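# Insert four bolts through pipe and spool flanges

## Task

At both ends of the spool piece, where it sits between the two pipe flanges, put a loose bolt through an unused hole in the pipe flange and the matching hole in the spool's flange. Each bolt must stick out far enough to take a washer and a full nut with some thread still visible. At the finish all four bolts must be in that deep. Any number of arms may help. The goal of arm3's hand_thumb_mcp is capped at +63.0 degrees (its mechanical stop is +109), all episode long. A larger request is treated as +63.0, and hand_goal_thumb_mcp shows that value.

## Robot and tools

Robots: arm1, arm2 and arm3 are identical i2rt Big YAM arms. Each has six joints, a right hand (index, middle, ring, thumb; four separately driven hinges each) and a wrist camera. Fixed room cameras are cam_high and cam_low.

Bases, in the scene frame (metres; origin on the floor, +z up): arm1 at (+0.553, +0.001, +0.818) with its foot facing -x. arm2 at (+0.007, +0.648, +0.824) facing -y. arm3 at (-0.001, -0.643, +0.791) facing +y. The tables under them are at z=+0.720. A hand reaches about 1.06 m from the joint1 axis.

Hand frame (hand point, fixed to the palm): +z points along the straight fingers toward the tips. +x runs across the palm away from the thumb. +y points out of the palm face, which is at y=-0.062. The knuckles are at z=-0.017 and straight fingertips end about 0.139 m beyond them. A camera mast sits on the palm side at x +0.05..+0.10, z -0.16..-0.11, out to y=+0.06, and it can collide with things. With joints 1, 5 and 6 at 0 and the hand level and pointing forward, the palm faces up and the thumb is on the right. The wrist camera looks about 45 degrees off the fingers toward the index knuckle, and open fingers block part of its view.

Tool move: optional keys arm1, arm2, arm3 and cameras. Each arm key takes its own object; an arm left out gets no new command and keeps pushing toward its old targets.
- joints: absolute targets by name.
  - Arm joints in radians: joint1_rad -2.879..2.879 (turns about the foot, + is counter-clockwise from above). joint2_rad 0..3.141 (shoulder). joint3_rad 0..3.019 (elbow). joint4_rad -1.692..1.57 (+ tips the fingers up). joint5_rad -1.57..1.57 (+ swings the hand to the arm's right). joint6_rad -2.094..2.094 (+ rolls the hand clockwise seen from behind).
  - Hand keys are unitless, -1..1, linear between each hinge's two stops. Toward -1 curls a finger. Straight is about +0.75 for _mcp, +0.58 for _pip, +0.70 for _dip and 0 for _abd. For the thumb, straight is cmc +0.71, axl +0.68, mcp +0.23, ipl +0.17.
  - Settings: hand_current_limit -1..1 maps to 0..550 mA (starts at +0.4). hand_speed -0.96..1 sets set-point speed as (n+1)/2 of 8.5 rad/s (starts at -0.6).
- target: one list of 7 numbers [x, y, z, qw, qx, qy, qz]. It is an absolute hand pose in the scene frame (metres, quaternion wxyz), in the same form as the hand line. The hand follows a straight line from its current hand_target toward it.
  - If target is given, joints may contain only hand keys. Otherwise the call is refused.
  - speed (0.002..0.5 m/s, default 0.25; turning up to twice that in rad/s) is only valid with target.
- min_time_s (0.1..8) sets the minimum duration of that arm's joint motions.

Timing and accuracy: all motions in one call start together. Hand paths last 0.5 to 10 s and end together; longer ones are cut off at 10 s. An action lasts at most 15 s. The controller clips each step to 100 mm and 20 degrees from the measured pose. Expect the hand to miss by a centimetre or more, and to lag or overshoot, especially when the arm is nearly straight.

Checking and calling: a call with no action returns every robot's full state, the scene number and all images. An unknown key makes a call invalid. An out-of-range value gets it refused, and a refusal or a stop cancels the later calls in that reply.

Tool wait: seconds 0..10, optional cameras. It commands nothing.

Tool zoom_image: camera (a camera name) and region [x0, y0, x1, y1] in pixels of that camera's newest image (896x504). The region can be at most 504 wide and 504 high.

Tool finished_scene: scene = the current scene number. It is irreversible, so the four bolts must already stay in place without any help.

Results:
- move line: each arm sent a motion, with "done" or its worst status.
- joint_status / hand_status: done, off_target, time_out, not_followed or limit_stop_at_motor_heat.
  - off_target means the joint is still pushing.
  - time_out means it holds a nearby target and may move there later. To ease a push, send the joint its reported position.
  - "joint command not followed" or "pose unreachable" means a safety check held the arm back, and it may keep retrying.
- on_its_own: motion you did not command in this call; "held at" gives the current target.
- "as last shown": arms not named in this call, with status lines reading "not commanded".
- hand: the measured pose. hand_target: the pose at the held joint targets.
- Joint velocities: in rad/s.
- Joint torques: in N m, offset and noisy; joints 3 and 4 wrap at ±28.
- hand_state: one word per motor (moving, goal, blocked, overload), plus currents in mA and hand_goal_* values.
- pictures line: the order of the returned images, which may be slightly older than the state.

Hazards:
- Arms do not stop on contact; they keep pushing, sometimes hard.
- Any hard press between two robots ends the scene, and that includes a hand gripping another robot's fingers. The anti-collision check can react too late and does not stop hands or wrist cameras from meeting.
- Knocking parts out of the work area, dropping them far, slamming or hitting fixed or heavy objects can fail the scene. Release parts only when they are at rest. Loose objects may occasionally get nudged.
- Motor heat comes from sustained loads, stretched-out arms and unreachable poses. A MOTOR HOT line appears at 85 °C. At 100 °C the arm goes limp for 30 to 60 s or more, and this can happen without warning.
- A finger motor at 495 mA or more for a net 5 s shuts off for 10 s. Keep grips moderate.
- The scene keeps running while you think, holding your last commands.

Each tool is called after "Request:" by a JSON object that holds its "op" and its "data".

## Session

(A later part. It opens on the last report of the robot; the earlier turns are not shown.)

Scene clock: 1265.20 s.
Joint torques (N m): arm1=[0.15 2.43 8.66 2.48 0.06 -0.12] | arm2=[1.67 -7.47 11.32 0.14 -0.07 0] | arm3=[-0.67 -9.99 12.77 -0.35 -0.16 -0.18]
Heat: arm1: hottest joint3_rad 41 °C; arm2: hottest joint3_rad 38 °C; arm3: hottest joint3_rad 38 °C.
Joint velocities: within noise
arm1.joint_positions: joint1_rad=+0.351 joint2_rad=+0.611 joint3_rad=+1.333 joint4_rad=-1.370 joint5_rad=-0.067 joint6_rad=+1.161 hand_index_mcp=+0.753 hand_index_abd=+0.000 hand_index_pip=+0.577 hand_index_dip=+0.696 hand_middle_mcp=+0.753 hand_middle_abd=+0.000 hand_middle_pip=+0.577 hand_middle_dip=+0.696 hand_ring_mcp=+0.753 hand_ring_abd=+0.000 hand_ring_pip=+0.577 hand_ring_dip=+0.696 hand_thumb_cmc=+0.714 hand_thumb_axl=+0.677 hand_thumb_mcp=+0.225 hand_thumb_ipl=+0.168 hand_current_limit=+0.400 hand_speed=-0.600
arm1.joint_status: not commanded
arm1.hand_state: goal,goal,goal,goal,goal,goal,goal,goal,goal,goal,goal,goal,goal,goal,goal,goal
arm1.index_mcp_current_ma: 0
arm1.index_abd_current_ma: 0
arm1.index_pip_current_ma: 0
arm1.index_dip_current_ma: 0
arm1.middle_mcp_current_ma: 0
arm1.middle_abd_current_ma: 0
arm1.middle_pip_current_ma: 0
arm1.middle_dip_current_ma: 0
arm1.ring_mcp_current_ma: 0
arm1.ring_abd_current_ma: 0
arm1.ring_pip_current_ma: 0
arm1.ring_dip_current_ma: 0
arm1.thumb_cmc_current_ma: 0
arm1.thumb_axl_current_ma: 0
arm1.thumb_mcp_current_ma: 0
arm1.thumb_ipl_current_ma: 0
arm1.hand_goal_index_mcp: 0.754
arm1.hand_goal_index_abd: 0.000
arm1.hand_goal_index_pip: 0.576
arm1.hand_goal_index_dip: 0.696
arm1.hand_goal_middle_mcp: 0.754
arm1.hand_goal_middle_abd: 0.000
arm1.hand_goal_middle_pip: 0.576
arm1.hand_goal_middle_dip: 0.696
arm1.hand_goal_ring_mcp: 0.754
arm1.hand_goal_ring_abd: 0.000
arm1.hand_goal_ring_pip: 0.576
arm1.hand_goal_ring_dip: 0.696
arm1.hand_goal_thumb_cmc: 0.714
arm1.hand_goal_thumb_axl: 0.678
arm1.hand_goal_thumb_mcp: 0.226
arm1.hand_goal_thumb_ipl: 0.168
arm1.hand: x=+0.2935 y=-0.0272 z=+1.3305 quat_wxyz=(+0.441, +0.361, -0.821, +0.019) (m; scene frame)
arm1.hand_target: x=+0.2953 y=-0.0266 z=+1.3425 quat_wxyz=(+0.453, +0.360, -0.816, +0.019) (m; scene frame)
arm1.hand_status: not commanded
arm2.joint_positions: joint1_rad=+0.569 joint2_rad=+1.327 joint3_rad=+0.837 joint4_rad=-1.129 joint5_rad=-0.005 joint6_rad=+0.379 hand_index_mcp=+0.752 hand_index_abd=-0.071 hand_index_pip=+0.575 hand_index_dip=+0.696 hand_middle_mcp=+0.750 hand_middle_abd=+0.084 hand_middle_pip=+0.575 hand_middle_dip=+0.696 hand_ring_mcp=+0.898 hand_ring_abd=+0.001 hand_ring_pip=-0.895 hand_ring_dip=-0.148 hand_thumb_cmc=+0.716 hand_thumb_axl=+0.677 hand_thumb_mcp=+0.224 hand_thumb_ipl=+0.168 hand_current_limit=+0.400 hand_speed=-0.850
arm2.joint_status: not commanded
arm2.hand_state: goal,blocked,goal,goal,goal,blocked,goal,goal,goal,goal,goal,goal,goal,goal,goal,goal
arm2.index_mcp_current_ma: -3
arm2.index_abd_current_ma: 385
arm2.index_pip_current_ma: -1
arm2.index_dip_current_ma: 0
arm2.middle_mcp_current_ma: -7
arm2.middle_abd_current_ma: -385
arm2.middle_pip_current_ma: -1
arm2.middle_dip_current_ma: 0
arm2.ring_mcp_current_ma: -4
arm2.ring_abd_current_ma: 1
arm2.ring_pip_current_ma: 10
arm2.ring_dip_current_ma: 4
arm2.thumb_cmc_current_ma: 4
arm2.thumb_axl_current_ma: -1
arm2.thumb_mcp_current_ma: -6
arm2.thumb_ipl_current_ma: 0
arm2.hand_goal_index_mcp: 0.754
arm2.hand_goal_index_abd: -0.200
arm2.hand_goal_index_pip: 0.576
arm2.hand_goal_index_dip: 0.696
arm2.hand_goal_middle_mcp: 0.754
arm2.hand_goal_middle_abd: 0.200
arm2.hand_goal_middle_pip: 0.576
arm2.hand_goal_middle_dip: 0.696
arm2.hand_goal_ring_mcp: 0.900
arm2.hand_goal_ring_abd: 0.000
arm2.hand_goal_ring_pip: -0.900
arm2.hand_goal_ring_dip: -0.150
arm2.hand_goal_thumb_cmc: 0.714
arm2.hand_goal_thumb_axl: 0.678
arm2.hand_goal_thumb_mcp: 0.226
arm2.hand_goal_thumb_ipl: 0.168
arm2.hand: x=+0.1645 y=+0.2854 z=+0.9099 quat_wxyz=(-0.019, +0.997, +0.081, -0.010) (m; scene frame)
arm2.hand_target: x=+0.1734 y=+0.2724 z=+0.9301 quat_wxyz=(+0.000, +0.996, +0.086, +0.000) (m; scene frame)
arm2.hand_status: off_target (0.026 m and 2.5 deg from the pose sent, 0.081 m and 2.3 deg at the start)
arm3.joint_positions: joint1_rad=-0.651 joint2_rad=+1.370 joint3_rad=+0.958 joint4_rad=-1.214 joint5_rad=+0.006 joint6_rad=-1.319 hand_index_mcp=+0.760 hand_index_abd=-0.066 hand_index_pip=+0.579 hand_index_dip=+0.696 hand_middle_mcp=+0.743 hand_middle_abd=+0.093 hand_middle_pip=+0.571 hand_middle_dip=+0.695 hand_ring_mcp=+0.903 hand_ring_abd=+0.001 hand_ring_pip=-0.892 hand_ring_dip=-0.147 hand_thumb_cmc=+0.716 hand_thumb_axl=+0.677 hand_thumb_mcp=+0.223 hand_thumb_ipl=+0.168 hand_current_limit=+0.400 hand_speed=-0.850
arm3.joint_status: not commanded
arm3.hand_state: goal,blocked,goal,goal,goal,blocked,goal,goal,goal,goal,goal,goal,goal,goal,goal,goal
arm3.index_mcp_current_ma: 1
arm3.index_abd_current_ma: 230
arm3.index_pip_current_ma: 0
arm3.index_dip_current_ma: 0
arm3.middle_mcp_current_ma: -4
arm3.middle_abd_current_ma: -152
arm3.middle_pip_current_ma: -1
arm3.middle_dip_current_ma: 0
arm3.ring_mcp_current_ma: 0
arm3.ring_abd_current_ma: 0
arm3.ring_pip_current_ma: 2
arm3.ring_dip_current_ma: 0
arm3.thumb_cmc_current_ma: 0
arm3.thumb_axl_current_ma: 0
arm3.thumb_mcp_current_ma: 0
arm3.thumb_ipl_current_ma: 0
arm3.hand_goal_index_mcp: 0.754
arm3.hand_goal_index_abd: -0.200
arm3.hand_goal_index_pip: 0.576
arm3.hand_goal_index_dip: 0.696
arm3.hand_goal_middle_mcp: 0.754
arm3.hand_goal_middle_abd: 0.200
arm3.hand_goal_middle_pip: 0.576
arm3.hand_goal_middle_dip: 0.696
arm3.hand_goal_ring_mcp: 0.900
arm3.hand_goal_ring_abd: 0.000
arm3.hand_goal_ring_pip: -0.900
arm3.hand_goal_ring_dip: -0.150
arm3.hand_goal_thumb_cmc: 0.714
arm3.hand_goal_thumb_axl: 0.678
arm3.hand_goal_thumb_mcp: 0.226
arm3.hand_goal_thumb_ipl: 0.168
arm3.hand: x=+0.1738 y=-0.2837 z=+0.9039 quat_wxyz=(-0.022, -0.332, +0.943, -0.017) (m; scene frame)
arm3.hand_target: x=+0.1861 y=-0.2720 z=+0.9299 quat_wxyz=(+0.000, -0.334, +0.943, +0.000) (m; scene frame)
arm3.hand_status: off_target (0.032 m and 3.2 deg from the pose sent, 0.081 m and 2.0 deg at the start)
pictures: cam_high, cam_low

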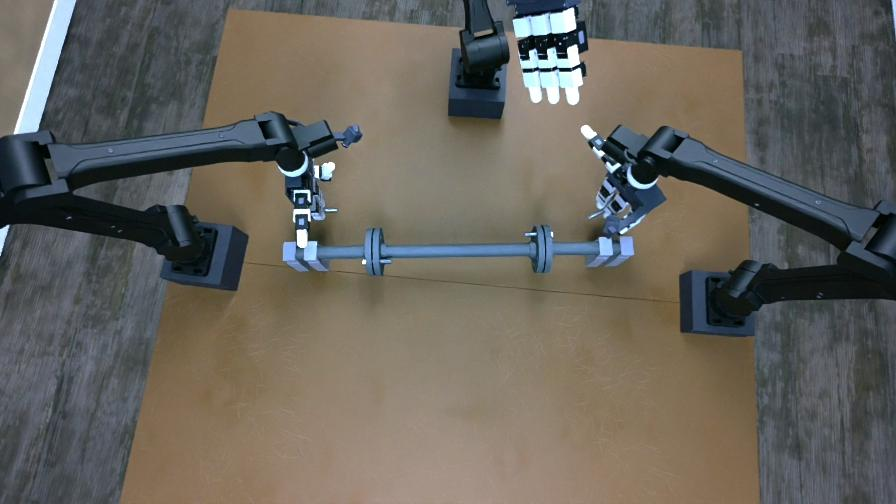

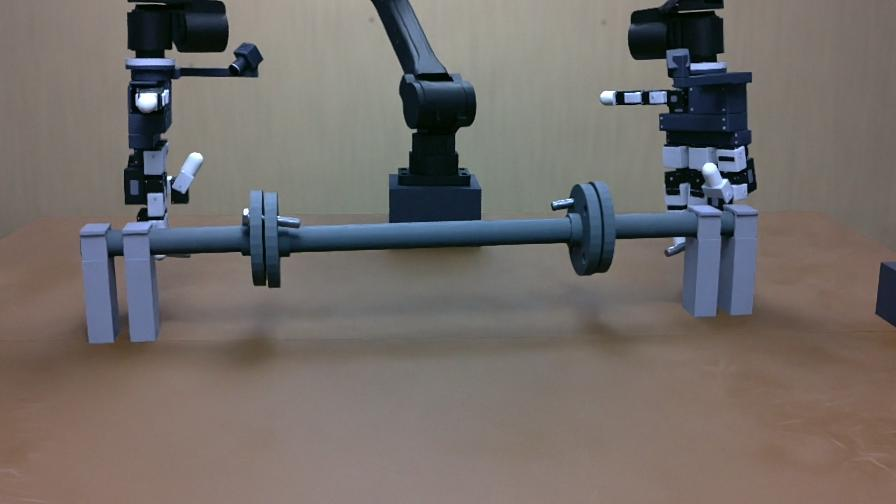

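Request:
{"op": "move", "data": {"arm2": {"target":[0.165,0.28,1.02,0,0.9976,0.0698,0],"speed":0.15}, "arm3": {"target":[0.175,-0.275,1.02,0,-0.18,0.9837,0],"speed":0.15}}}

Request:
{"op": "move", "data": {"arm2": {"target":[0.079,0.222,1.02,0,0.9976,0.0698,0],"speed":0.12}, "arm3": {"target":[0.062,-0.215,1.02,0,-0.0436,0.999,0],"speed":0.12}, "cameras": ["cam_high","cam_low","arm2_cam_wrist","arm3_cam_wrist"]}}

Request:
{"op": "zoom_image", "data": {"camera": "cam_high", "region": [330, 220, 400, 280]}}

Request:
{"op": "zoom_image", "data": {"camera": "cam_high", "region": [530, 220, 600, 280]}}

Request:
{"op": "zoom_image", "data": {"camera": "cam_low", "region": [205, 150, 315, 260]}}

Request:
{"op": "zoom_image", "data": {"camera": "cam_low", "region": [565, 150, 675, 260]}}

Scene clock: 1447.93 s.
Joint torques (N m): arm1=[0.15 2.49 8.66 2.48 0.06 -0.12] | arm2=[1.32 -6.83 12.42 0.13 -0.09 0.31] | arm3=[0.85 -8.41 13.86 -0.32 0.03 0.05]
Heat: arm1: hottest joint3_rad 41 °C; arm2: hottest joint3_rad 39 °C; arm3: hottest joint3_rad 39 °C.
move: arm2 off_target; arm3 off_target
Joint velocities: within noise
arm1: as last shown
arm2.joint_positions: joint1_rad=+0.569 joint2_rad=+1.223 joint3_rad=+0.991 joint4_rad=-1.390 joint5_rad=-0.005 joint6_rad=+0.379 hand_index_mcp=+0.752 hand_index_abd=-0.071 hand_index_pip=+0.575 hand_index_dip=+0.696 hand_middle_mcp=+0.750 hand_middle_abd=+0.084 hand_middle_pip=+0.575 hand_middle_dip=+0.696 hand_ring_mcp=+0.898 hand_ring_abd=+0.001 hand_ring_pip=-0.895 hand_ring_dip=-0.148 hand_thumb_cmc=+0.716 hand_thumb_axl=+0.677 hand_thumb_mcp=+0.224 hand_thumb_ipl=+0.168 hand_current_limit=+0.400 hand_speed=-0.850
arm2.joint_status: not commanded
arm2.hand_state: goal,blocked,goal,goal,goal,blocked,goal,goal,goal,goal,goal,goal,goal,goal,goal,goal
arm2.index_mcp_current_ma: -3
arm2.index_abd_current_ma: 385
arm2.index_pip_current_ma: -1
arm2.index_dip_current_ma: 0
arm2.middle_mcp_current_ma: -7
arm2.middle_abd_current_ma: -385
arm2.middle_pip_current_ma: -1
arm2.middle_dip_current_ma: 0
arm2.ring_mcp_current_ma: -4
arm2.ring_abd_current_ma: 1
arm2.ring_pip_current_ma: 10
arm2.ring_dip_current_ma: 4
arm2.thumb_cmc_current_ma: 4
arm2.thumb_axl_current_ma: -1
arm2.thumb_mcp_current_ma: -6
arm2.thumb_ipl_current_ma: 0
arm2.hand_goal_index_mcp: 0.754
arm2.hand_goal_index_abd: -0.200
arm2.hand_goal_index_pip: 0.576
arm2.hand_goal_index_dip: 0.696
arm2.hand_goal_middle_mcp: 0.754
arm2.hand_goal_middle_abd: 0.200
arm2.hand_goal_middle_pip: 0.576
arm2.hand_goal_middle_dip: 0.696
arm2.hand_goal_ring_mcp: 0.900
arm2.hand_goal_ring_abd: 0.000
arm2.hand_goal_ring_pip: -0.900
arm2.hand_goal_ring_dip: -0.150
arm2.hand_goal_thumb_cmc: 0.714
arm2.hand_goal_thumb_axl: 0.678
arm2.hand_goal_thumb_mcp: 0.226
arm2.hand_goal_thumb_ipl: 0.168
arm2.hand: x=+0.1617 y=+0.2911 z=+0.9969 quat_wxyz=(-0.020, +0.996, +0.081, -0.011) (m; scene frame)
arm2.hand_target: x=+0.1647 y=+0.2806 z=+1.0200 quat_wxyz=(+0.000, +0.998, +0.070, +0.000) (m; scene frame)
arm2.hand_status: off_target (0.026 m and 2.9 deg from the pose sent, 0.110 m and 2.7 deg at the start)
arm3.joint_positions: joint1_rad=-0.599 joint2_rad=+1.230 joint3_rad=+1.072 joint4_rad=-1.471 joint5_rad=+0.001 joint6_rad=-0.954 hand_index_mcp=+0.760 hand_index_abd=-0.066 hand_index_pip=+0.579 hand_index_dip=+0.696 hand_middle_mcp=+0.743 hand_middle_abd=+0.093 hand_middle_pip=+0.571 hand_middle_dip=+0.695 hand_ring_mcp=+0.902 hand_ring_abd=+0.004 hand_ring_pip=-0.892 hand_ring_dip=-0.147 hand_thumb_cmc=+0.716 hand_thumb_axl=+0.677 hand_thumb_mcp=+0.223 hand_thumb_ipl=+0.168 hand_current_limit=+0.400 hand_speed=-0.850
arm3.joint_status: not commanded
arm3.hand_state: goal,blocked,goal,goal,goal,blocked,goal,goal,goal,goal,goal,goal,goal,goal,goal,goal
arm3.index_mcp_current_ma: 1
arm3.index_abd_current_ma: 230
arm3.index_pip_current_ma: 0
arm3.index_dip_current_ma: 0
arm3.middle_mcp_current_ma: -4
arm3.middle_abd_current_ma: -152
arm3.middle_pip_current_ma: -1
arm3.middle_dip_current_ma: 0
arm3.ring_mcp_current_ma: 0
arm3.ring_abd_current_ma: 0
arm3.ring_pip_current_ma: 2
arm3.ring_dip_current_ma: 0
arm3.thumb_cmc_current_ma: 0
arm3.thumb_axl_current_ma: 0
arm3.thumb_mcp_current_ma: 0
arm3.thumb_ipl_current_ma: 0
arm3.hand_goal_index_mcp: 0.754
arm3.hand_goal_index_abd: -0.200
arm3.hand_goal_index_pip: 0.576
arm3.hand_goal_index_dip: 0.696
arm3.hand_goal_middle_mcp: 0.754
arm3.hand_goal_middle_abd: 0.200
arm3.hand_goal_middle_pip: 0.576
arm3.hand_goal_middle_dip: 0.696
arm3.hand_goal_ring_mcp: 0.900
arm3.hand_goal_ring_abd: 0.000
arm3.hand_goal_ring_pip: -0.900
arm3.hand_goal_ring_dip: -0.150
arm3.hand_goal_thumb_cmc: 0.714
arm3.hand_goal_thumb_axl: 0.678
arm3.hand_goal_thumb_mcp: 0.226
arm3.hand_goal_thumb_ipl: 0.168
arm3.hand: x=+0.1697 y=-0.2882 z=+0.9909 quat_wxyz=(-0.021, -0.182, +0.983, -0.020) (m; scene frame)
arm3.hand_target: x=+0.1743 y=-0.2761 z=+1.0199 quat_wxyz=(+0.000, -0.180, +0.984, +0.001) (m; scene frame)
arm3.hand_status: off_target (0.032 m and 3.3 deg from the pose sent, 0.116 m and 18.4 deg at the start)
pictures: none

Scene clock: 1449.93 s.
Joint torques (N m): arm1=[0.21 2.49 8.66 2.47 0.06 -0.12] | arm2=[1.61 -5.89 12.89 0.58 -0.06 -0.09] | arm3=[0.26 -6.48 14.19 -0.14 0.14 0.05]
Heat: arm1: hottest joint3_rad 41 °C; arm2: hottest joint3_rad 39 °C; arm3: hottest joint3_rad 39 °C.
move: arm2 off_target; arm3 off_target
Joint velocities: within noise
arm1: as last shown
arm2.joint_positions: joint1_rad=+0.266 joint2_rad=+1.260 joint3_rad=+1.035 joint4_rad=-1.390 joint5_rad=-0.003 joint6_rad=+0.114 hand_index_mcp=+0.752 hand_index_abd=-0.071 hand_index_pip=+0.575 hand_index_dip=+0.696 hand_middle_mcp=+0.750 hand_middle_abd=+0.084 hand_middle_pip=+0.575 hand_middle_dip=+0.696 hand_ring_mcp=+0.898 hand_ring_abd=+0.001 hand_ring_pip=-0.895 hand_ring_dip=-0.148 hand_thumb_cmc=+0.716 hand_thumb_axl=+0.677 hand_thumb_mcp=+0.224 hand_thumb_ipl=+0.168 hand_current_limit=+0.400 hand_speed=-0.850
arm2.joint_status: not commanded
arm2.hand_state: goal,blocked,goal,goal,goal,blocked,goal,goal,goal,goal,goal,goal,goal,goal,goal,goal
arm2.index_mcp_current_ma: -3
arm2.index_abd_current_ma: 385
arm2.index_pip_current_ma: -1
arm2.index_dip_current_ma: 0
arm2.middle_mcp_current_ma: -7
arm2.middle_abd_current_ma: -385
arm2.middle_pip_current_ma: -1
arm2.middle_dip_current_ma: 0
arm2.ring_mcp_current_ma: -4
arm2.ring_abd_current_ma: 1
arm2.ring_pip_current_ma: 10
arm2.ring_dip_current_ma: 4
arm2.thumb_cmc_current_ma: 4
arm2.thumb_axl_current_ma: -1
arm2.thumb_mcp_current_ma: -6
arm2.thumb_ipl_current_ma: 0
arm2.hand_goal_index_mcp: 0.754
arm2.hand_goal_index_abd: -0.200
arm2.hand_goal_index_pip: 0.576
arm2.hand_goal_index_dip: 0.696
arm2.hand_goal_middle_mcp: 0.754
arm2.hand_goal_middle_abd: 0.200
arm2.hand_goal_middle_pip: 0.576
arm2.hand_goal_middle_dip: 0.696
arm2.hand_goal_ring_mcp: 0.900
arm2.hand_goal_ring_abd: 0.000
arm2.hand_goal_ring_pip: -0.900
arm2.hand_goal_ring_dip: -0.150
arm2.hand_goal_thumb_cmc: 0.714
arm2.hand_goal_thumb_axl: 0.678
arm2.hand_goal_thumb_mcp: 0.226
arm2.hand_goal_thumb_ipl: 0.168
arm2.hand: x=+0.0739 y=+0.2394 z=+1.0021 quat_wxyz=(-0.019, +0.998, +0.062, -0.004) (m; scene frame)
arm2.hand_target: x=+0.0788 y=+0.2229 z=+1.0201 quat_wxyz=(+0.000, +0.998, +0.070, +0.000) (m; scene frame)
arm2.hand_status: off_target (0.026 m and 2.4 deg from the pose sent, 0.110 m and 2.9 deg at the start)
arm3.joint_positions: joint1_rad=-0.148 joint2_rad=+1.229 joint3_rad=+1.089 joint4_rad=-1.471 joint5_rad=-0.001 joint6_rad=-0.236 hand_index_mcp=+0.760 hand_index_abd=-0.066 hand_index_pip=+0.579 hand_index_dip=+0.696 hand_middle_mcp=+0.743 hand_middle_abd=+0.093 hand_middle_pip=+0.571 hand_middle_dip=+0.695 hand_ring_mcp=+0.902 hand_ring_abd=+0.004 hand_ring_pip=-0.892 hand_ring_dip=-0.147 hand_thumb_cmc=+0.715 hand_thumb_axl=+0.677 hand_thumb_mcp=+0.223 hand_thumb_ipl=+0.168 hand_current_limit=+0.400 hand_speed=-0.850
arm3.joint_status: not commanded
arm3.hand_state: goal,blocked,goal,goal,goal,blocked,goal,goal,goal,goal,goal,goal,goal,goal,goal,goal
arm3.index_mcp_current_ma: 1
arm3.index_abd_current_ma: 230
arm3.index_pip_current_ma: 0
arm3.index_dip_current_ma: 0
arm3.middle_mcp_current_ma: -4
arm3.middle_abd_current_ma: -152
arm3.middle_pip_current_ma: -1
arm3.middle_dip_current_ma: 0
arm3.ring_mcp_current_ma: 0
arm3.ring_abd_current_ma: 0
arm3.ring_pip_current_ma: 2
arm3.ring_dip_current_ma: 0
arm3.thumb_cmc_current_ma: 0
arm3.thumb_axl_current_ma: 0
arm3.thumb_mcp_current_ma: 0
arm3.thumb_ipl_current_ma: 0
arm3.hand_goal_index_mcp: 0.754
arm3.hand_goal_index_abd: -0.200
arm3.hand_goal_index_pip: 0.576
arm3.hand_goal_index_dip: 0.696
arm3.hand_goal_middle_mcp: 0.754
arm3.hand_goal_middle_abd: 0.200
arm3.hand_goal_middle_pip: 0.576
arm3.hand_goal_middle_dip: 0.696
arm3.hand_goal_ring_mcp: 0.900
arm3.hand_goal_ring_abd: 0.000
arm3.hand_goal_ring_pip: -0.900
arm3.hand_goal_ring_dip: -0.150
arm3.hand_goal_thumb_cmc: 0.714
arm3.hand_goal_thumb_axl: 0.678
arm3.hand_goal_thumb_mcp: 0.226
arm3.hand_goal_thumb_ipl: 0.168
arm3.hand: x=+0.0594 y=-0.2323 z=+0.9981 quat_wxyz=(-0.005, -0.049, +0.999, -0.018) (m; scene frame)
arm3.hand_target: x=+0.0617 y=-0.2161 z=+1.0200 quat_wxyz=(+0.000, -0.044, +0.999, +0.001) (m; scene frame)
arm3.hand_status: off_target (0.028 m and 2.3 deg from the pose sent, 0.133 m and 16.3 deg at the start)
pictures: arm2_cam_wrist, arm3_cam_wrist, cam_high, cam_low

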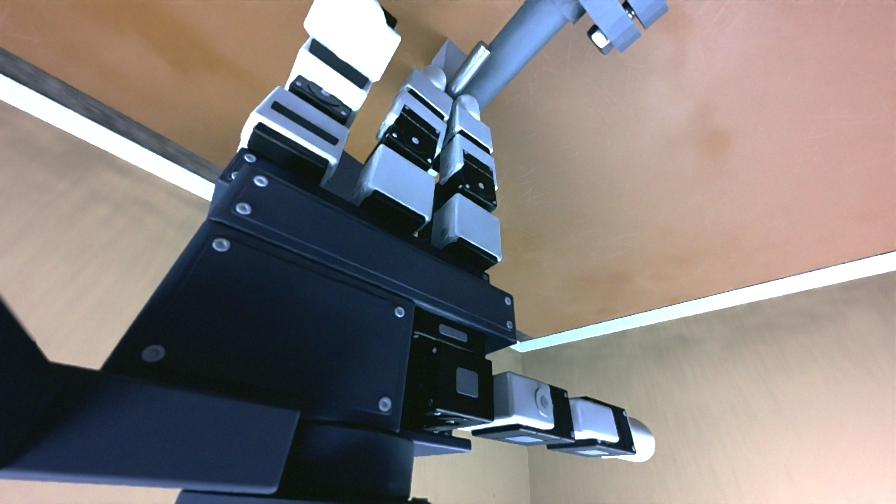

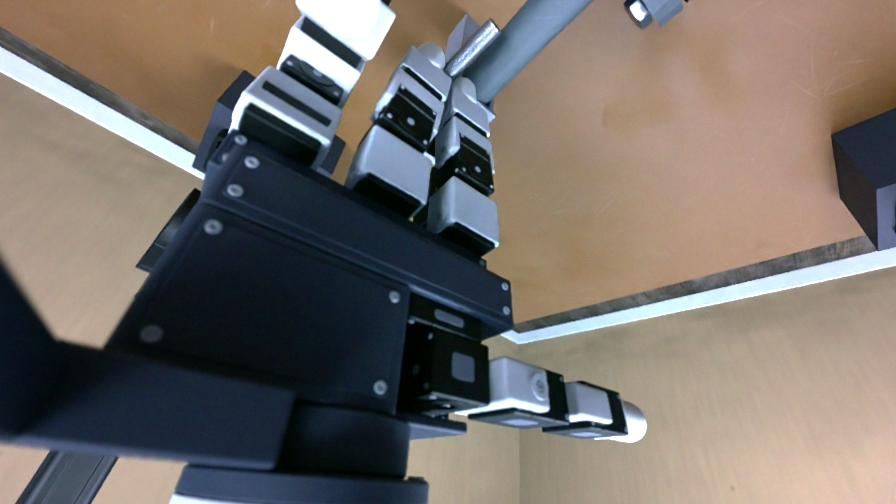

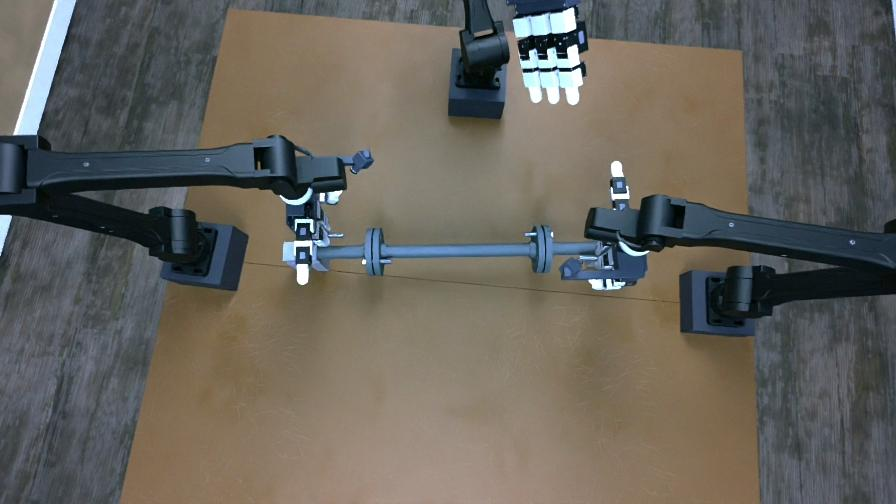

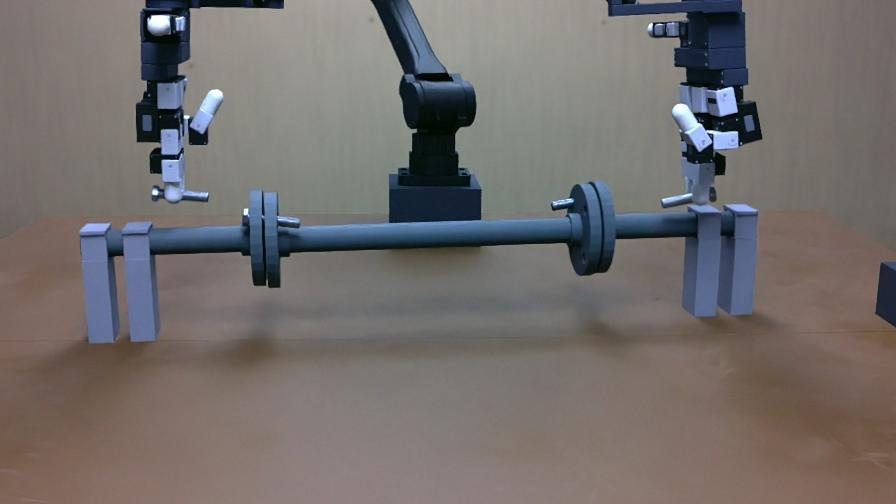

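Scaled by 7.200.

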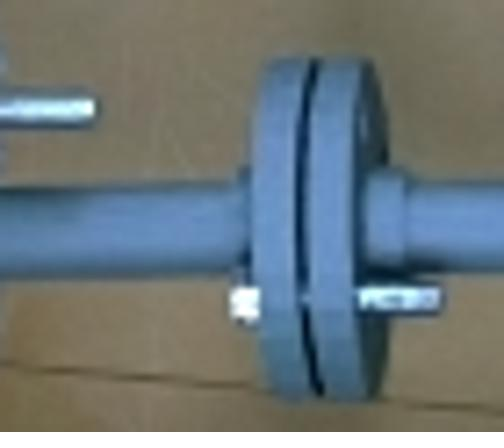

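Scaled by 7.200.

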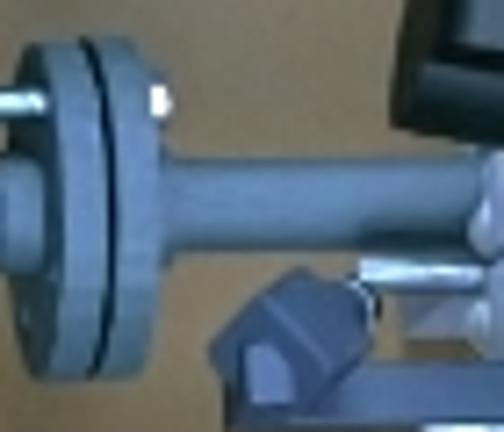

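Scaled by 4.582.

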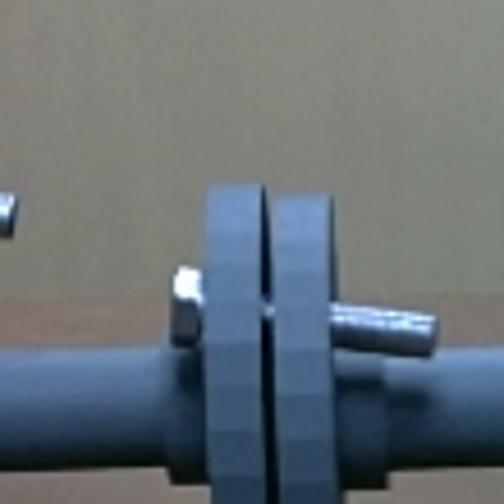

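Scaled by 4.582.

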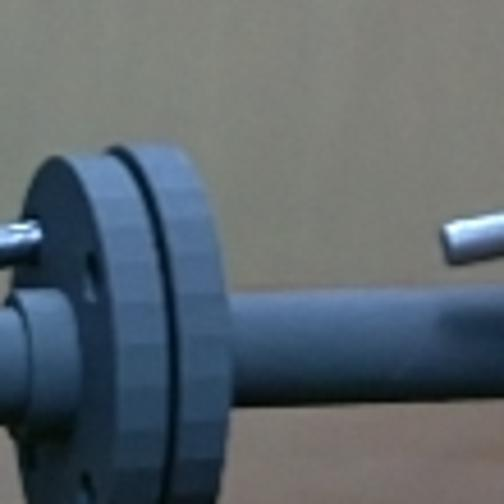

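Request:
{"op": "move", "data": {"arm2": {"target":[0.0774,0.206,0.990,0.0087,0.9968,0.0793,0.0007],"speed":0.08}, "arm3": {"target":[0.0521,-0.195,1.003,-0.0062,-0.1009,0.9930,0.0607],"speed":0.08}, "cameras": ["cam_high","cam_low"]}}

Request:
{"op": "zoom_image", "data": {"camera": "cam_high", "region": [330, 220, 400, 280]}}

Request:
{"op": "zoom_image", "data": {"camera": "cam_high", "region": [530, 220, 600, 280]}}

Request:
{"op": "zoom_image", "data": {"camera": "cam_low", "region": [205, 150, 315, 260]}}

Request:
{"op": "zoom_image", "data": {"camera": "cam_low", "region": [565, 150, 675, 260]}}

Scene clock: 1566.00 s.
Joint torques (N m): arm1=[0.21 2.43 8.68 2.47 0.06 -0.12] | arm2=[1.14 -6.53 9.48 1.2 -0.02 -0.1] | arm3=[-0.73 -7.59 9.1 1.18 -0.11 -0.21]
Heat: arm1: hottest joint3_rad 42 °C; arm2: hottest joint3_rad 39 °C; arm3: hottest joint3_rad 38 °C.
move: arm2 done; arm3 done
Joint velocities: within noise
arm1: as last shown
arm2.joint_positions: joint1_rad=+0.253 joint2_rad=+1.310 joint3_rad=+1.035 joint4_rad=-1.295 joint5_rad=-0.003 joint6_rad=+0.077 hand_index_mcp=+0.752 hand_index_abd=-0.071 hand_index_pip=+0.575 hand_index_dip=+0.696 hand_middle_mcp=+0.750 hand_middle_abd=+0.084 hand_middle_pip=+0.575 hand_middle_dip=+0.696 hand_ring_mcp=+0.898 hand_ring_abd=+0.001 hand_ring_pip=-0.895 hand_ring_dip=-0.148 hand_thumb_cmc=+0.716 hand_thumb_axl=+0.677 hand_thumb_mcp=+0.224 hand_thumb_ipl=+0.168 hand_current_limit=+0.400 hand_speed=-0.850
arm2.joint_status: not commanded
arm2.hand_state: goal,blocked,goal,goal,goal,blocked,goal,goal,goal,goal,goal,goal,goal,goal,goal,goal
arm2.index_mcp_current_ma: -3
arm2.index_abd_current_ma: 385
arm2.index_pip_current_ma: -1
arm2.index_dip_current_ma: 0
arm2.middle_mcp_current_ma: -7
arm2.middle_abd_current_ma: -385
arm2.middle_pip_current_ma: -1
arm2.middle_dip_current_ma: 0
arm2.ring_mcp_current_ma: -4
arm2.ring_abd_current_ma: 1
arm2.ring_pip_current_ma: 10
arm2.ring_dip_current_ma: 4
arm2.thumb_cmc_current_ma: 4
arm2.thumb_axl_current_ma: -1
arm2.thumb_mcp_current_ma: -6
arm2.thumb_ipl_current_ma: 0
arm2.hand_goal_index_mcp: 0.754
arm2.hand_goal_index_abd: -0.200
arm2.hand_goal_index_pip: 0.576
arm2.hand_goal_index_dip: 0.696
arm2.hand_goal_middle_mcp: 0.754
arm2.hand_goal_middle_abd: 0.200
arm2.hand_goal_middle_pip: 0.576
arm2.hand_goal_middle_dip: 0.696
arm2.hand_goal_ring_mcp: 0.900
arm2.hand_goal_ring_abd: 0.000
arm2.hand_goal_ring_pip: -0.900
arm2.hand_goal_ring_dip: -0.150
arm2.hand_goal_thumb_cmc: 0.714
arm2.hand_goal_thumb_axl: 0.678
arm2.hand_goal_thumb_mcp: 0.226
arm2.hand_goal_thumb_ipl: 0.168
arm2.hand: x=+0.0775 y=+0.2131 z=+0.9896 quat_wxyz=(+0.004, +0.997, +0.074, +0.000) (m; scene frame)
arm2.hand_target: x=+0.0773 y=+0.2061 z=+0.9901 quat_wxyz=(+0.009, +0.997, +0.079, +0.001) (m; scene frame)
arm2.hand_status: done (0.007 m and 0.8 deg from the pose sent, 0.036 m and 3.8 deg at the start)
arm3.joint_positions: joint1_rad=-0.148 joint2_rad=+1.229 joint3_rad=+1.065 joint4_rad=-1.307 joint5_rad=-0.037 joint6_rad=-0.334 hand_index_mcp=+0.760 hand_index_abd=-0.066 hand_index_pip=+0.579 hand_index_dip=+0.696 hand_middle_mcp=+0.743 hand_middle_abd=+0.093 hand_middle_pip=+0.571 hand_middle_dip=+0.695 hand_ring_mcp=+0.902 hand_ring_abd=+0.004 hand_ring_pip=-0.892 hand_ring_dip=-0.147 hand_thumb_cmc=+0.715 hand_thumb_axl=+0.677 hand_thumb_mcp=+0.223 hand_thumb_ipl=+0.168 hand_current_limit=+0.400 hand_speed=-0.850
arm3.joint_status: not commanded
arm3.hand_state: goal,blocked,goal,goal,goal,blocked,goal,goal,goal,goal,goal,goal,goal,goal,goal,goal
arm3.index_mcp_current_ma: 1
arm3.index_abd_current_ma: 230
arm3.index_pip_current_ma: 0
arm3.index_dip_current_ma: 0
arm3.middle_mcp_current_ma: -4
arm3.middle_abd_current_ma: -152
arm3.middle_pip_current_ma: -1
arm3.middle_dip_current_ma: 0
arm3.ring_mcp_current_ma: 0
arm3.ring_abd_current_ma: 0
arm3.ring_pip_current_ma: 2
arm3.ring_dip_current_ma: 0
arm3.thumb_cmc_current_ma: 0
arm3.thumb_axl_current_ma: 0
arm3.thumb_mcp_current_ma: 0
arm3.thumb_ipl_current_ma: 0
arm3.hand_goal_index_mcp: 0.754
arm3.hand_goal_index_abd: -0.200
arm3.hand_goal_index_pip: 0.576
arm3.hand_goal_index_dip: 0.696
arm3.hand_goal_middle_mcp: 0.754
arm3.hand_goal_middle_abd: 0.200
arm3.hand_goal_middle_pip: 0.576
arm3.hand_goal_middle_dip: 0.696
arm3.hand_goal_ring_mcp: 0.900
arm3.hand_goal_ring_abd: 0.000
arm3.hand_goal_ring_pip: -0.900
arm3.hand_goal_ring_dip: -0.150
arm3.hand_goal_thumb_cmc: 0.714
arm3.hand_goal_thumb_axl: 0.678
arm3.hand_goal_thumb_mcp: 0.226
arm3.hand_goal_thumb_ipl: 0.168
arm3.hand: x=+0.0492 y=-0.1980 z=+1.0028 quat_wxyz=(-0.007, -0.098, +0.994, +0.054) (m; scene frame)
arm3.hand_target: x=+0.0521 y=-0.1950 z=+1.0031 quat_wxyz=(-0.006, -0.101, +0.993, +0.061) (m; scene frame)
arm3.hand_status: done (0.004 m and 0.8 deg from the pose sent, 0.038 m and 10.9 deg at the start)
pictures: cam_high, cam_low

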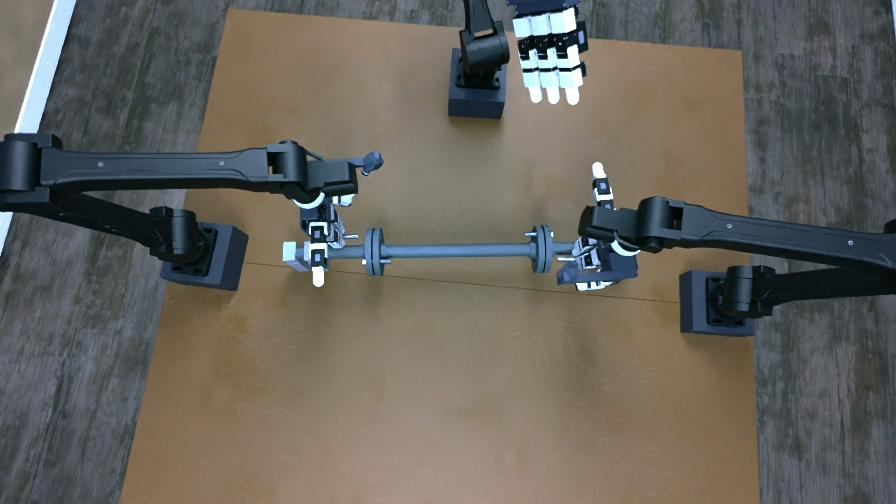

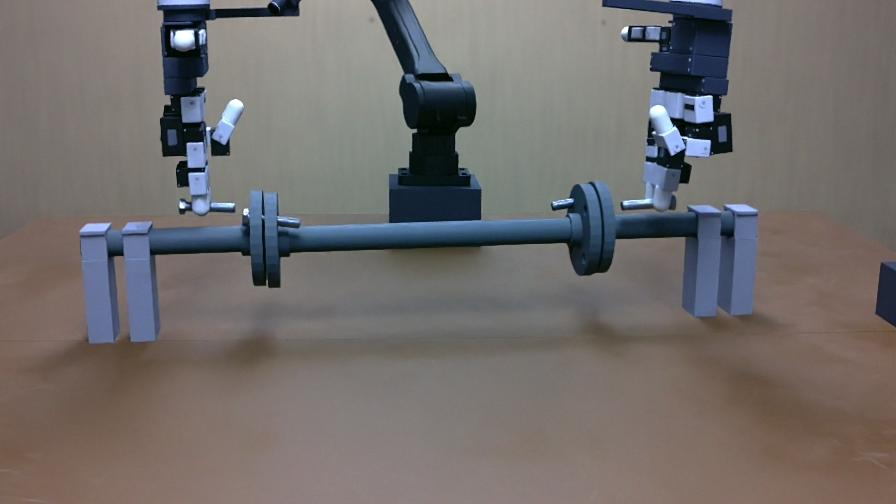

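Scaled by 7.200.

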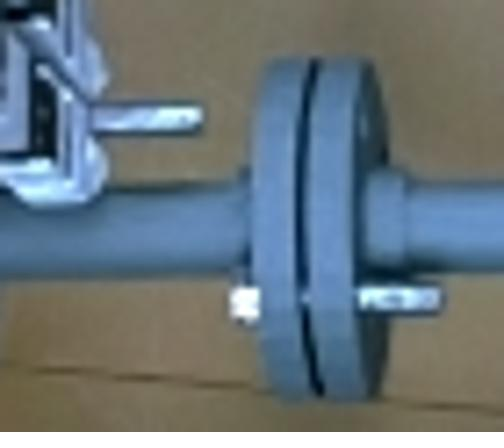

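Scaled by 7.200.

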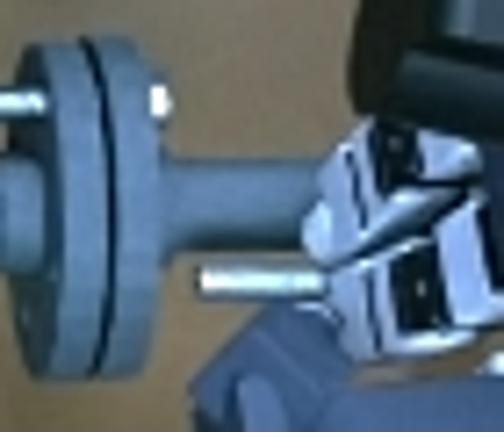

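Scaled by 4.582.

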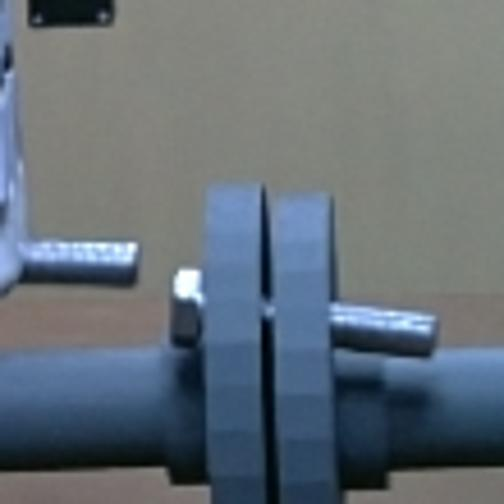

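Scaled by 4.582.

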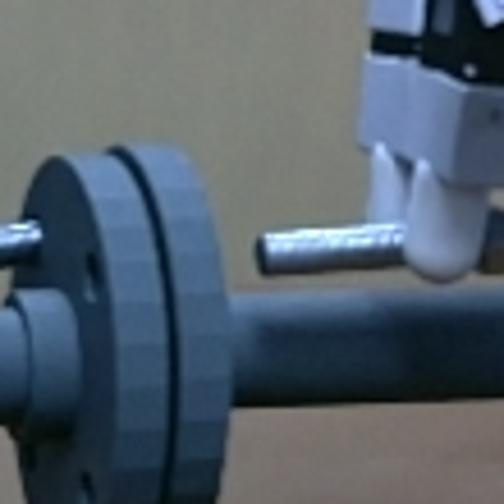

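Request:
{"op": "move", "data": {"arm2": {"target":[0.0782,0.194,0.986,0.0087,0.9968,0.0793,0.0007],"speed":0.05}, "arm3": {"target":[0.0515,-0.1869,1.0,-0.0082,-0.1346,0.9890,0.0604],"speed":0.05}, "cameras": ["cam_high","cam_low"]}}

Request:
{"op": "zoom_image", "data": {"camera": "cam_high", "region": [330, 220, 400, 280]}}

Request:
{"op": "zoom_image", "data": {"camera": "cam_high", "region": [530, 220, 600, 280]}}

Request:
{"op": "zoom_image", "data": {"camera": "cam_low", "region": [215, 170, 295, 250]}}

Request:
{"op": "zoom_image", "data": {"camera": "cam_low", "region": [575, 170, 655, 250]}}

Scene clock: 1612.60 s.
Joint torques (N m): arm1=[0.21 2.49 8.68 2.47 0.06 -0.12] | arm2=[1.14 -6.83 11.08 1.13 -0.01 -0.09] | arm3=[-0.85 -7 10.35 1.14 -0.13 -0.21]
Heat: arm1: hottest joint3_rad 42 °C; arm2: hottest joint3_rad 37 °C; arm3: hottest joint3_rad 37 °C.
move: arm2 off_target; arm3 done
Joint velocities: within noise
arm1: as last shown
arm2.joint_positions: joint1_rad=+0.248 joint2_rad=+1.342 joint3_rad=+1.035 joint4_rad=-1.281 joint5_rad=-0.003 joint6_rad=+0.072 hand_index_mcp=+0.752 hand_index_abd=-0.071 hand_index_pip=+0.575 hand_index_dip=+0.696 hand_middle_mcp=+0.750 hand_middle_abd=+0.084 hand_middle_pip=+0.575 hand_middle_dip=+0.696 hand_ring_mcp=+0.898 hand_ring_abd=+0.001 hand_ring_pip=-0.895 hand_ring_dip=-0.148 hand_thumb_cmc=+0.716 hand_thumb_axl=+0.677 hand_thumb_mcp=+0.224 hand_thumb_ipl=+0.168 hand_current_limit=+0.400 hand_speed=-0.850
arm2.joint_status: not commanded
arm2.hand_state: goal,blocked,goal,goal,goal,blocked,goal,goal,goal,goal,goal,goal,goal,goal,goal,goal
arm2.index_mcp_current_ma: -3
arm2.index_abd_current_ma: 385
arm2.index_pip_current_ma: -1
arm2.index_dip_current_ma: 0
arm2.middle_mcp_current_ma: -7
arm2.middle_abd_current_ma: -385
arm2.middle_pip_current_ma: -1
arm2.middle_dip_current_ma: 0
arm2.ring_mcp_current_ma: -4
arm2.ring_abd_current_ma: 1
arm2.ring_pip_current_ma: 10
arm2.ring_dip_current_ma: 4
arm2.thumb_cmc_current_ma: 4
arm2.thumb_axl_current_ma: -1
arm2.thumb_mcp_current_ma: -6
arm2.thumb_ipl_current_ma: 0
arm2.hand_goal_index_mcp: 0.754
arm2.hand_goal_index_abd: -0.200
arm2.hand_goal_index_pip: 0.576
arm2.hand_goal_index_dip: 0.696
arm2.hand_goal_middle_mcp: 0.754
arm2.hand_goal_middle_abd: 0.200
arm2.hand_goal_middle_pip: 0.576
arm2.hand_goal_middle_dip: 0.696
arm2.hand_goal_ring_mcp: 0.900
arm2.hand_goal_ring_abd: 0.000
arm2.hand_goal_ring_pip: -0.900
arm2.hand_goal_ring_dip: -0.150
arm2.hand_goal_thumb_cmc: 0.714
arm2.hand_goal_thumb_axl: 0.678
arm2.hand_goal_thumb_mcp: 0.226
arm2.hand_goal_thumb_ipl: 0.168
arm2.hand: x=+0.0768 y=+0.2085 z=+0.9769 quat_wxyz=(-0.005, +0.997, +0.074, -0.001) (m; scene frame)
arm2.hand_target: x=+0.0780 y=+0.1945 z=+0.9862 quat_wxyz=(+0.009, +0.997, +0.079, +0.001) (m; scene frame)
arm2.hand_status: off_target (0.017 m and 1.7 deg from the pose sent, 0.019 m and 0.8 deg at the start)
arm3.joint_positions: joint1_rad=-0.162 joint2_rad=+1.246 joint3_rad=+1.065 joint4_rad=-1.299 joint5_rad=-0.046 joint6_rad=-0.417 hand_index_mcp=+0.760 hand_index_abd=-0.066 hand_index_pip=+0.579 hand_index_dip=+0.696 hand_middle_mcp=+0.743 hand_middle_abd=+0.093 hand_middle_pip=+0.571 hand_middle_dip=+0.695 hand_ring_mcp=+0.902 hand_ring_abd=+0.004 hand_ring_pip=-0.892 hand_ring_dip=-0.147 hand_thumb_cmc=+0.715 hand_thumb_axl=+0.677 hand_thumb_mcp=+0.223 hand_thumb_ipl=+0.168 hand_current_limit=+0.400 hand_speed=-0.850
arm3.joint_status: not commanded
arm3.hand_state: goal,blocked,goal,goal,goal,blocked,goal,goal,goal,goal,goal,goal,goal,goal,goal,goal
arm3.index_mcp_current_ma: 1
arm3.index_abd_current_ma: 230
arm3.index_pip_current_ma: 0
arm3.index_dip_current_ma: 0
arm3.middle_mcp_current_ma: -4
arm3.middle_abd_current_ma: -152
arm3.middle_pip_current_ma: -1
arm3.middle_dip_current_ma: 0
arm3.ring_mcp_current_ma: 0
arm3.ring_abd_current_ma: 0
arm3.ring_pip_current_ma: 2
arm3.ring_dip_current_ma: 0
arm3.thumb_cmc_current_ma: 0
arm3.thumb_axl_current_ma: 0
arm3.thumb_mcp_current_ma: 0
arm3.thumb_ipl_current_ma: 0
arm3.hand_goal_index_mcp: 0.754
arm3.hand_goal_index_abd: -0.200
arm3.hand_goal_index_pip: 0.576
arm3.hand_goal_index_dip: 0.696
arm3.hand_goal_middle_mcp: 0.754
arm3.hand_goal_middle_abd: 0.200
arm3.hand_goal_middle_pip: 0.576
arm3.hand_goal_middle_dip: 0.696
arm3.hand_goal_ring_mcp: 0.900
arm3.hand_goal_ring_abd: 0.000
arm3.hand_goal_ring_pip: -0.900
arm3.hand_goal_ring_dip: -0.150
arm3.hand_goal_thumb_cmc: 0.714
arm3.hand_goal_thumb_axl: 0.678
arm3.hand_goal_thumb_mcp: 0.226
arm3.hand_goal_thumb_ipl: 0.168
arm3.hand: x=+0.0468 y=-0.1949 z=+0.9968 quat_wxyz=(-0.010, -0.133, +0.990, +0.051) (m; scene frame)
arm3.hand_target: x=+0.0515 y=-0.1871 z=+1.0001 quat_wxyz=(-0.008, -0.135, +0.989, +0.060) (m; scene frame)
arm3.hand_status: done (0.010 m and 1.1 deg from the pose sent, 0.012 m and 4.3 deg at the start)
pictures: cam_high, cam_low

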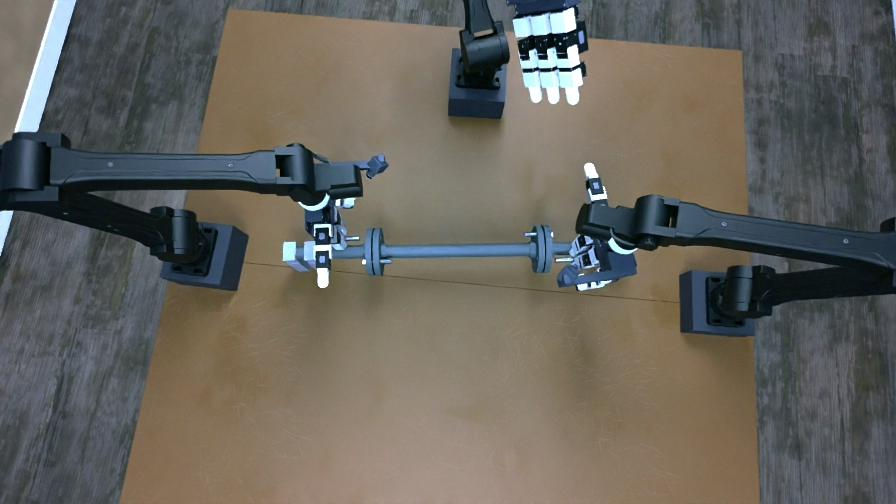

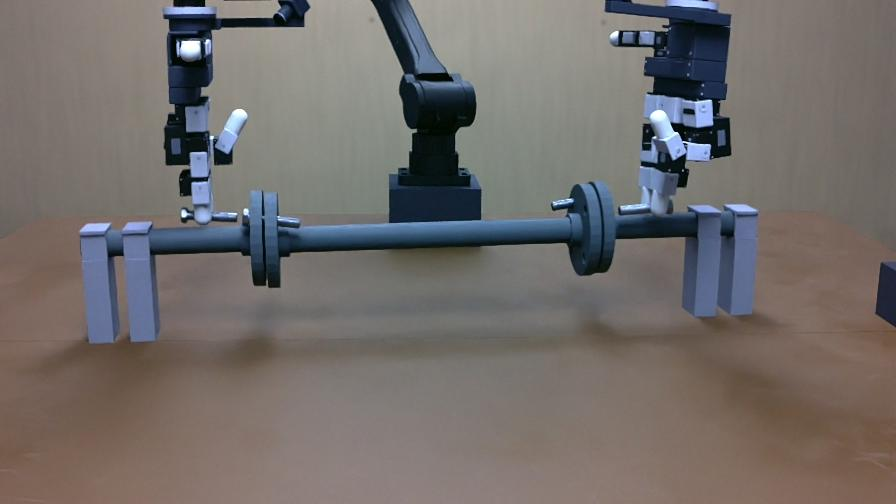

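Scaled by 7.200.

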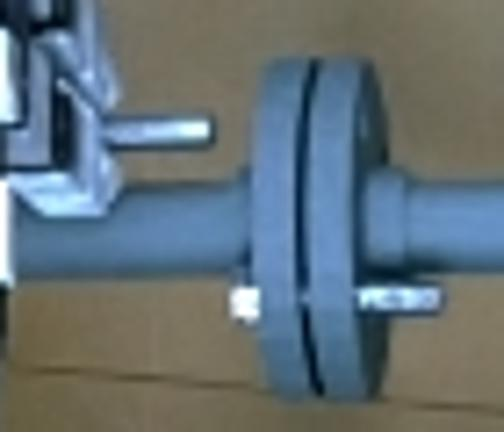

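Scaled by 7.200.

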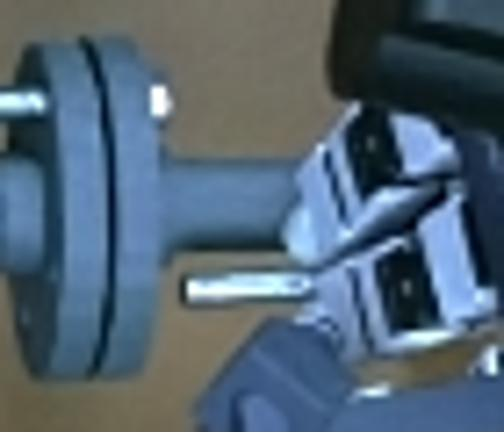

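Scaled by 6.300.

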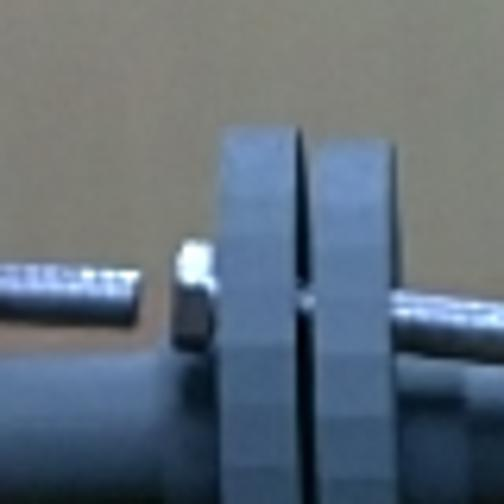

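Scaled by 6.300.

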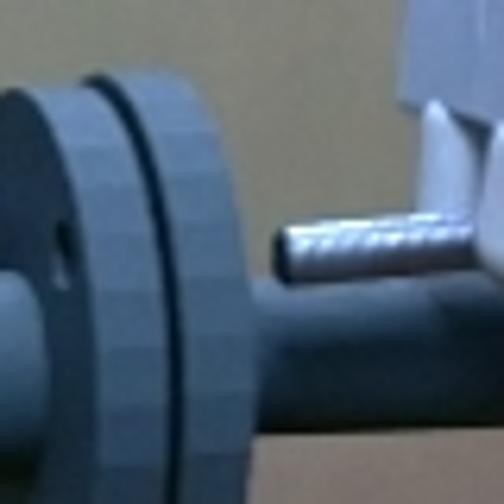

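Request:
{"op": "move", "data": {"arm2": {"joints":{"joint3_rad":1.085}}, "arm3": {"joints":{"joint3_rad":1.10,"joint1_rad":-0.180}}}}

Scene clock: 1660.10 s.
Joint torques (N m): arm1=[0.15 2.49 8.68 2.45 0.06 -0.12] | arm2=[1.14 -6.83 12.81 1.13 -0.01 -0.09] | arm3=[-0.85 -7 12.31 1.14 -0.11 -0.2]
Heat: arm1: hottest joint3_rad 42 °C; arm2: hottest joint3_rad 37 °C; arm3: hottest joint3_rad 36 °C.
move: arm2 done; arm3 done
Joint velocities: within noise
arm1: as last shown
arm2.joint_positions: joint1_rad=+0.248 joint2_rad=+1.342 joint3_rad=+1.035 joint4_rad=-1.281 joint5_rad=-0.003 joint6_rad=+0.072 hand_index_mcp=+0.752 hand_index_abd=-0.071 hand_index_pip=+0.575 hand_index_dip=+0.696 hand_middle_mcp=+0.750 hand_middle_abd=+0.084 hand_middle_pip=+0.575 hand_middle_dip=+0.696 hand_ring_mcp=+0.898 hand_ring_abd=+0.001 hand_ring_pip=-0.895 hand_ring_dip=-0.148 hand_thumb_cmc=+0.716 hand_thumb_axl=+0.677 hand_thumb_mcp=+0.224 hand_thumb_ipl=+0.168 hand_current_limit=+0.400 hand_speed=-0.850
arm2.joint_status: all done
arm2.hand_state: goal,blocked,goal,goal,goal,blocked,goal,goal,goal,goal,goal,goal,goal,goal,goal,goal
arm2.index_mcp_current_ma: -3
arm2.index_abd_current_ma: 385
arm2.index_pip_current_ma: -1
arm2.index_dip_current_ma: 0
arm2.middle_mcp_current_ma: -7
arm2.middle_abd_current_ma: -385
arm2.middle_pip_current_ma: -1
arm2.middle_dip_current_ma: 0
arm2.ring_mcp_current_ma: -4
arm2.ring_abd_current_ma: 1
arm2.ring_pip_current_ma: 10
arm2.ring_dip_current_ma: 4
arm2.thumb_cmc_current_ma: 4
arm2.thumb_axl_current_ma: -1
arm2.thumb_mcp_current_ma: -6
arm2.thumb_ipl_current_ma: 0
arm2.hand_goal_index_mcp: 0.754
arm2.hand_goal_index_abd: -0.200
arm2.hand_goal_index_pip: 0.576
arm2.hand_goal_index_dip: 0.696
arm2.hand_goal_middle_mcp: 0.754
arm2.hand_goal_middle_abd: 0.200
arm2.hand_goal_middle_pip: 0.576
arm2.hand_goal_middle_dip: 0.696
arm2.hand_goal_ring_mcp: 0.900
arm2.hand_goal_ring_abd: 0.000
arm2.hand_goal_ring_pip: -0.900
arm2.hand_goal_ring_dip: -0.150
arm2.hand_goal_thumb_cmc: 0.714
arm2.hand_goal_thumb_axl: 0.678
arm2.hand_goal_thumb_mcp: 0.226
arm2.hand_goal_thumb_ipl: 0.168
arm2.hand: x=+0.0768 y=+0.2085 z=+0.9769 quat_wxyz=(-0.005, +0.997, +0.074, -0.001) (m; scene frame)
arm2.hand_target: x=+0.0795 y=+0.1876 z=+0.9955 quat_wxyz=(+0.019, +0.997, +0.079, +0.002) (m; scene frame)
arm2.hand_status: not commanded
arm3.joint_positions: joint1_rad=-0.170 joint2_rad=+1.246 joint3_rad=+1.065 joint4_rad=-1.299 joint5_rad=-0.047 joint6_rad=-0.417 hand_index_mcp=+0.760 hand_index_abd=-0.066 hand_index_pip=+0.579 hand_index_dip=+0.696 hand_middle_mcp=+0.743 hand_middle_abd=+0.093 hand_middle_pip=+0.571 hand_middle_dip=+0.695 hand_ring_mcp=+0.902 hand_ring_abd=+0.004 hand_ring_pip=-0.892 hand_ring_dip=-0.147 hand_thumb_cmc=+0.715 hand_thumb_axl=+0.677 hand_thumb_mcp=+0.223 hand_thumb_ipl=+0.168 hand_current_limit=+0.400 hand_speed=-0.850
arm3.joint_status: all done
arm3.hand_state: goal,blocked,goal,goal,goal,blocked,goal,goal,goal,goal,goal,goal,goal,goal,goal,goal
arm3.index_mcp_current_ma: 1
arm3.index_abd_current_ma: 230
arm3.index_pip_current_ma: 0
arm3.index_dip_current_ma: 0
arm3.middle_mcp_current_ma: -4
arm3.middle_abd_current_ma: -152
arm3.middle_pip_current_ma: -1
arm3.middle_dip_current_ma: 0
arm3.ring_mcp_current_ma: 0
arm3.ring_abd_current_ma: 0
arm3.ring_pip_current_ma: 2
arm3.ring_dip_current_ma: 0
arm3.thumb_cmc_current_ma: 0
arm3.thumb_axl_current_ma: 0
arm3.thumb_mcp_current_ma: 0
arm3.thumb_ipl_current_ma: 0
arm3.hand_goal_index_mcp: 0.754
arm3.hand_goal_index_abd: -0.200
arm3.hand_goal_index_pip: 0.576
arm3.hand_goal_index_dip: 0.696
arm3.hand_goal_middle_mcp: 0.754
arm3.hand_goal_middle_abd: 0.200
arm3.hand_goal_middle_pip: 0.576
arm3.hand_goal_middle_dip: 0.696
arm3.hand_goal_ring_mcp: 0.900
arm3.hand_goal_ring_abd: 0.000
arm3.hand_goal_ring_pip: -0.900
arm3.hand_goal_ring_dip: -0.150
arm3.hand_goal_thumb_cmc: 0.714
arm3.hand_goal_thumb_axl: 0.678
arm3.hand_goal_thumb_mcp: 0.226
arm3.hand_goal_thumb_ipl: 0.168
arm3.hand: x=+0.0502 y=-0.1953 z=+0.9968 quat_wxyz=(-0.010, -0.129, +0.990, +0.052) (m; scene frame)
arm3.hand_target: x=+0.0560 y=-0.1809 z=+1.0112 quat_wxyz=(-0.005, -0.131, +0.989, +0.071) (m; scene frame)
arm3.hand_status: not commanded
pictures: none


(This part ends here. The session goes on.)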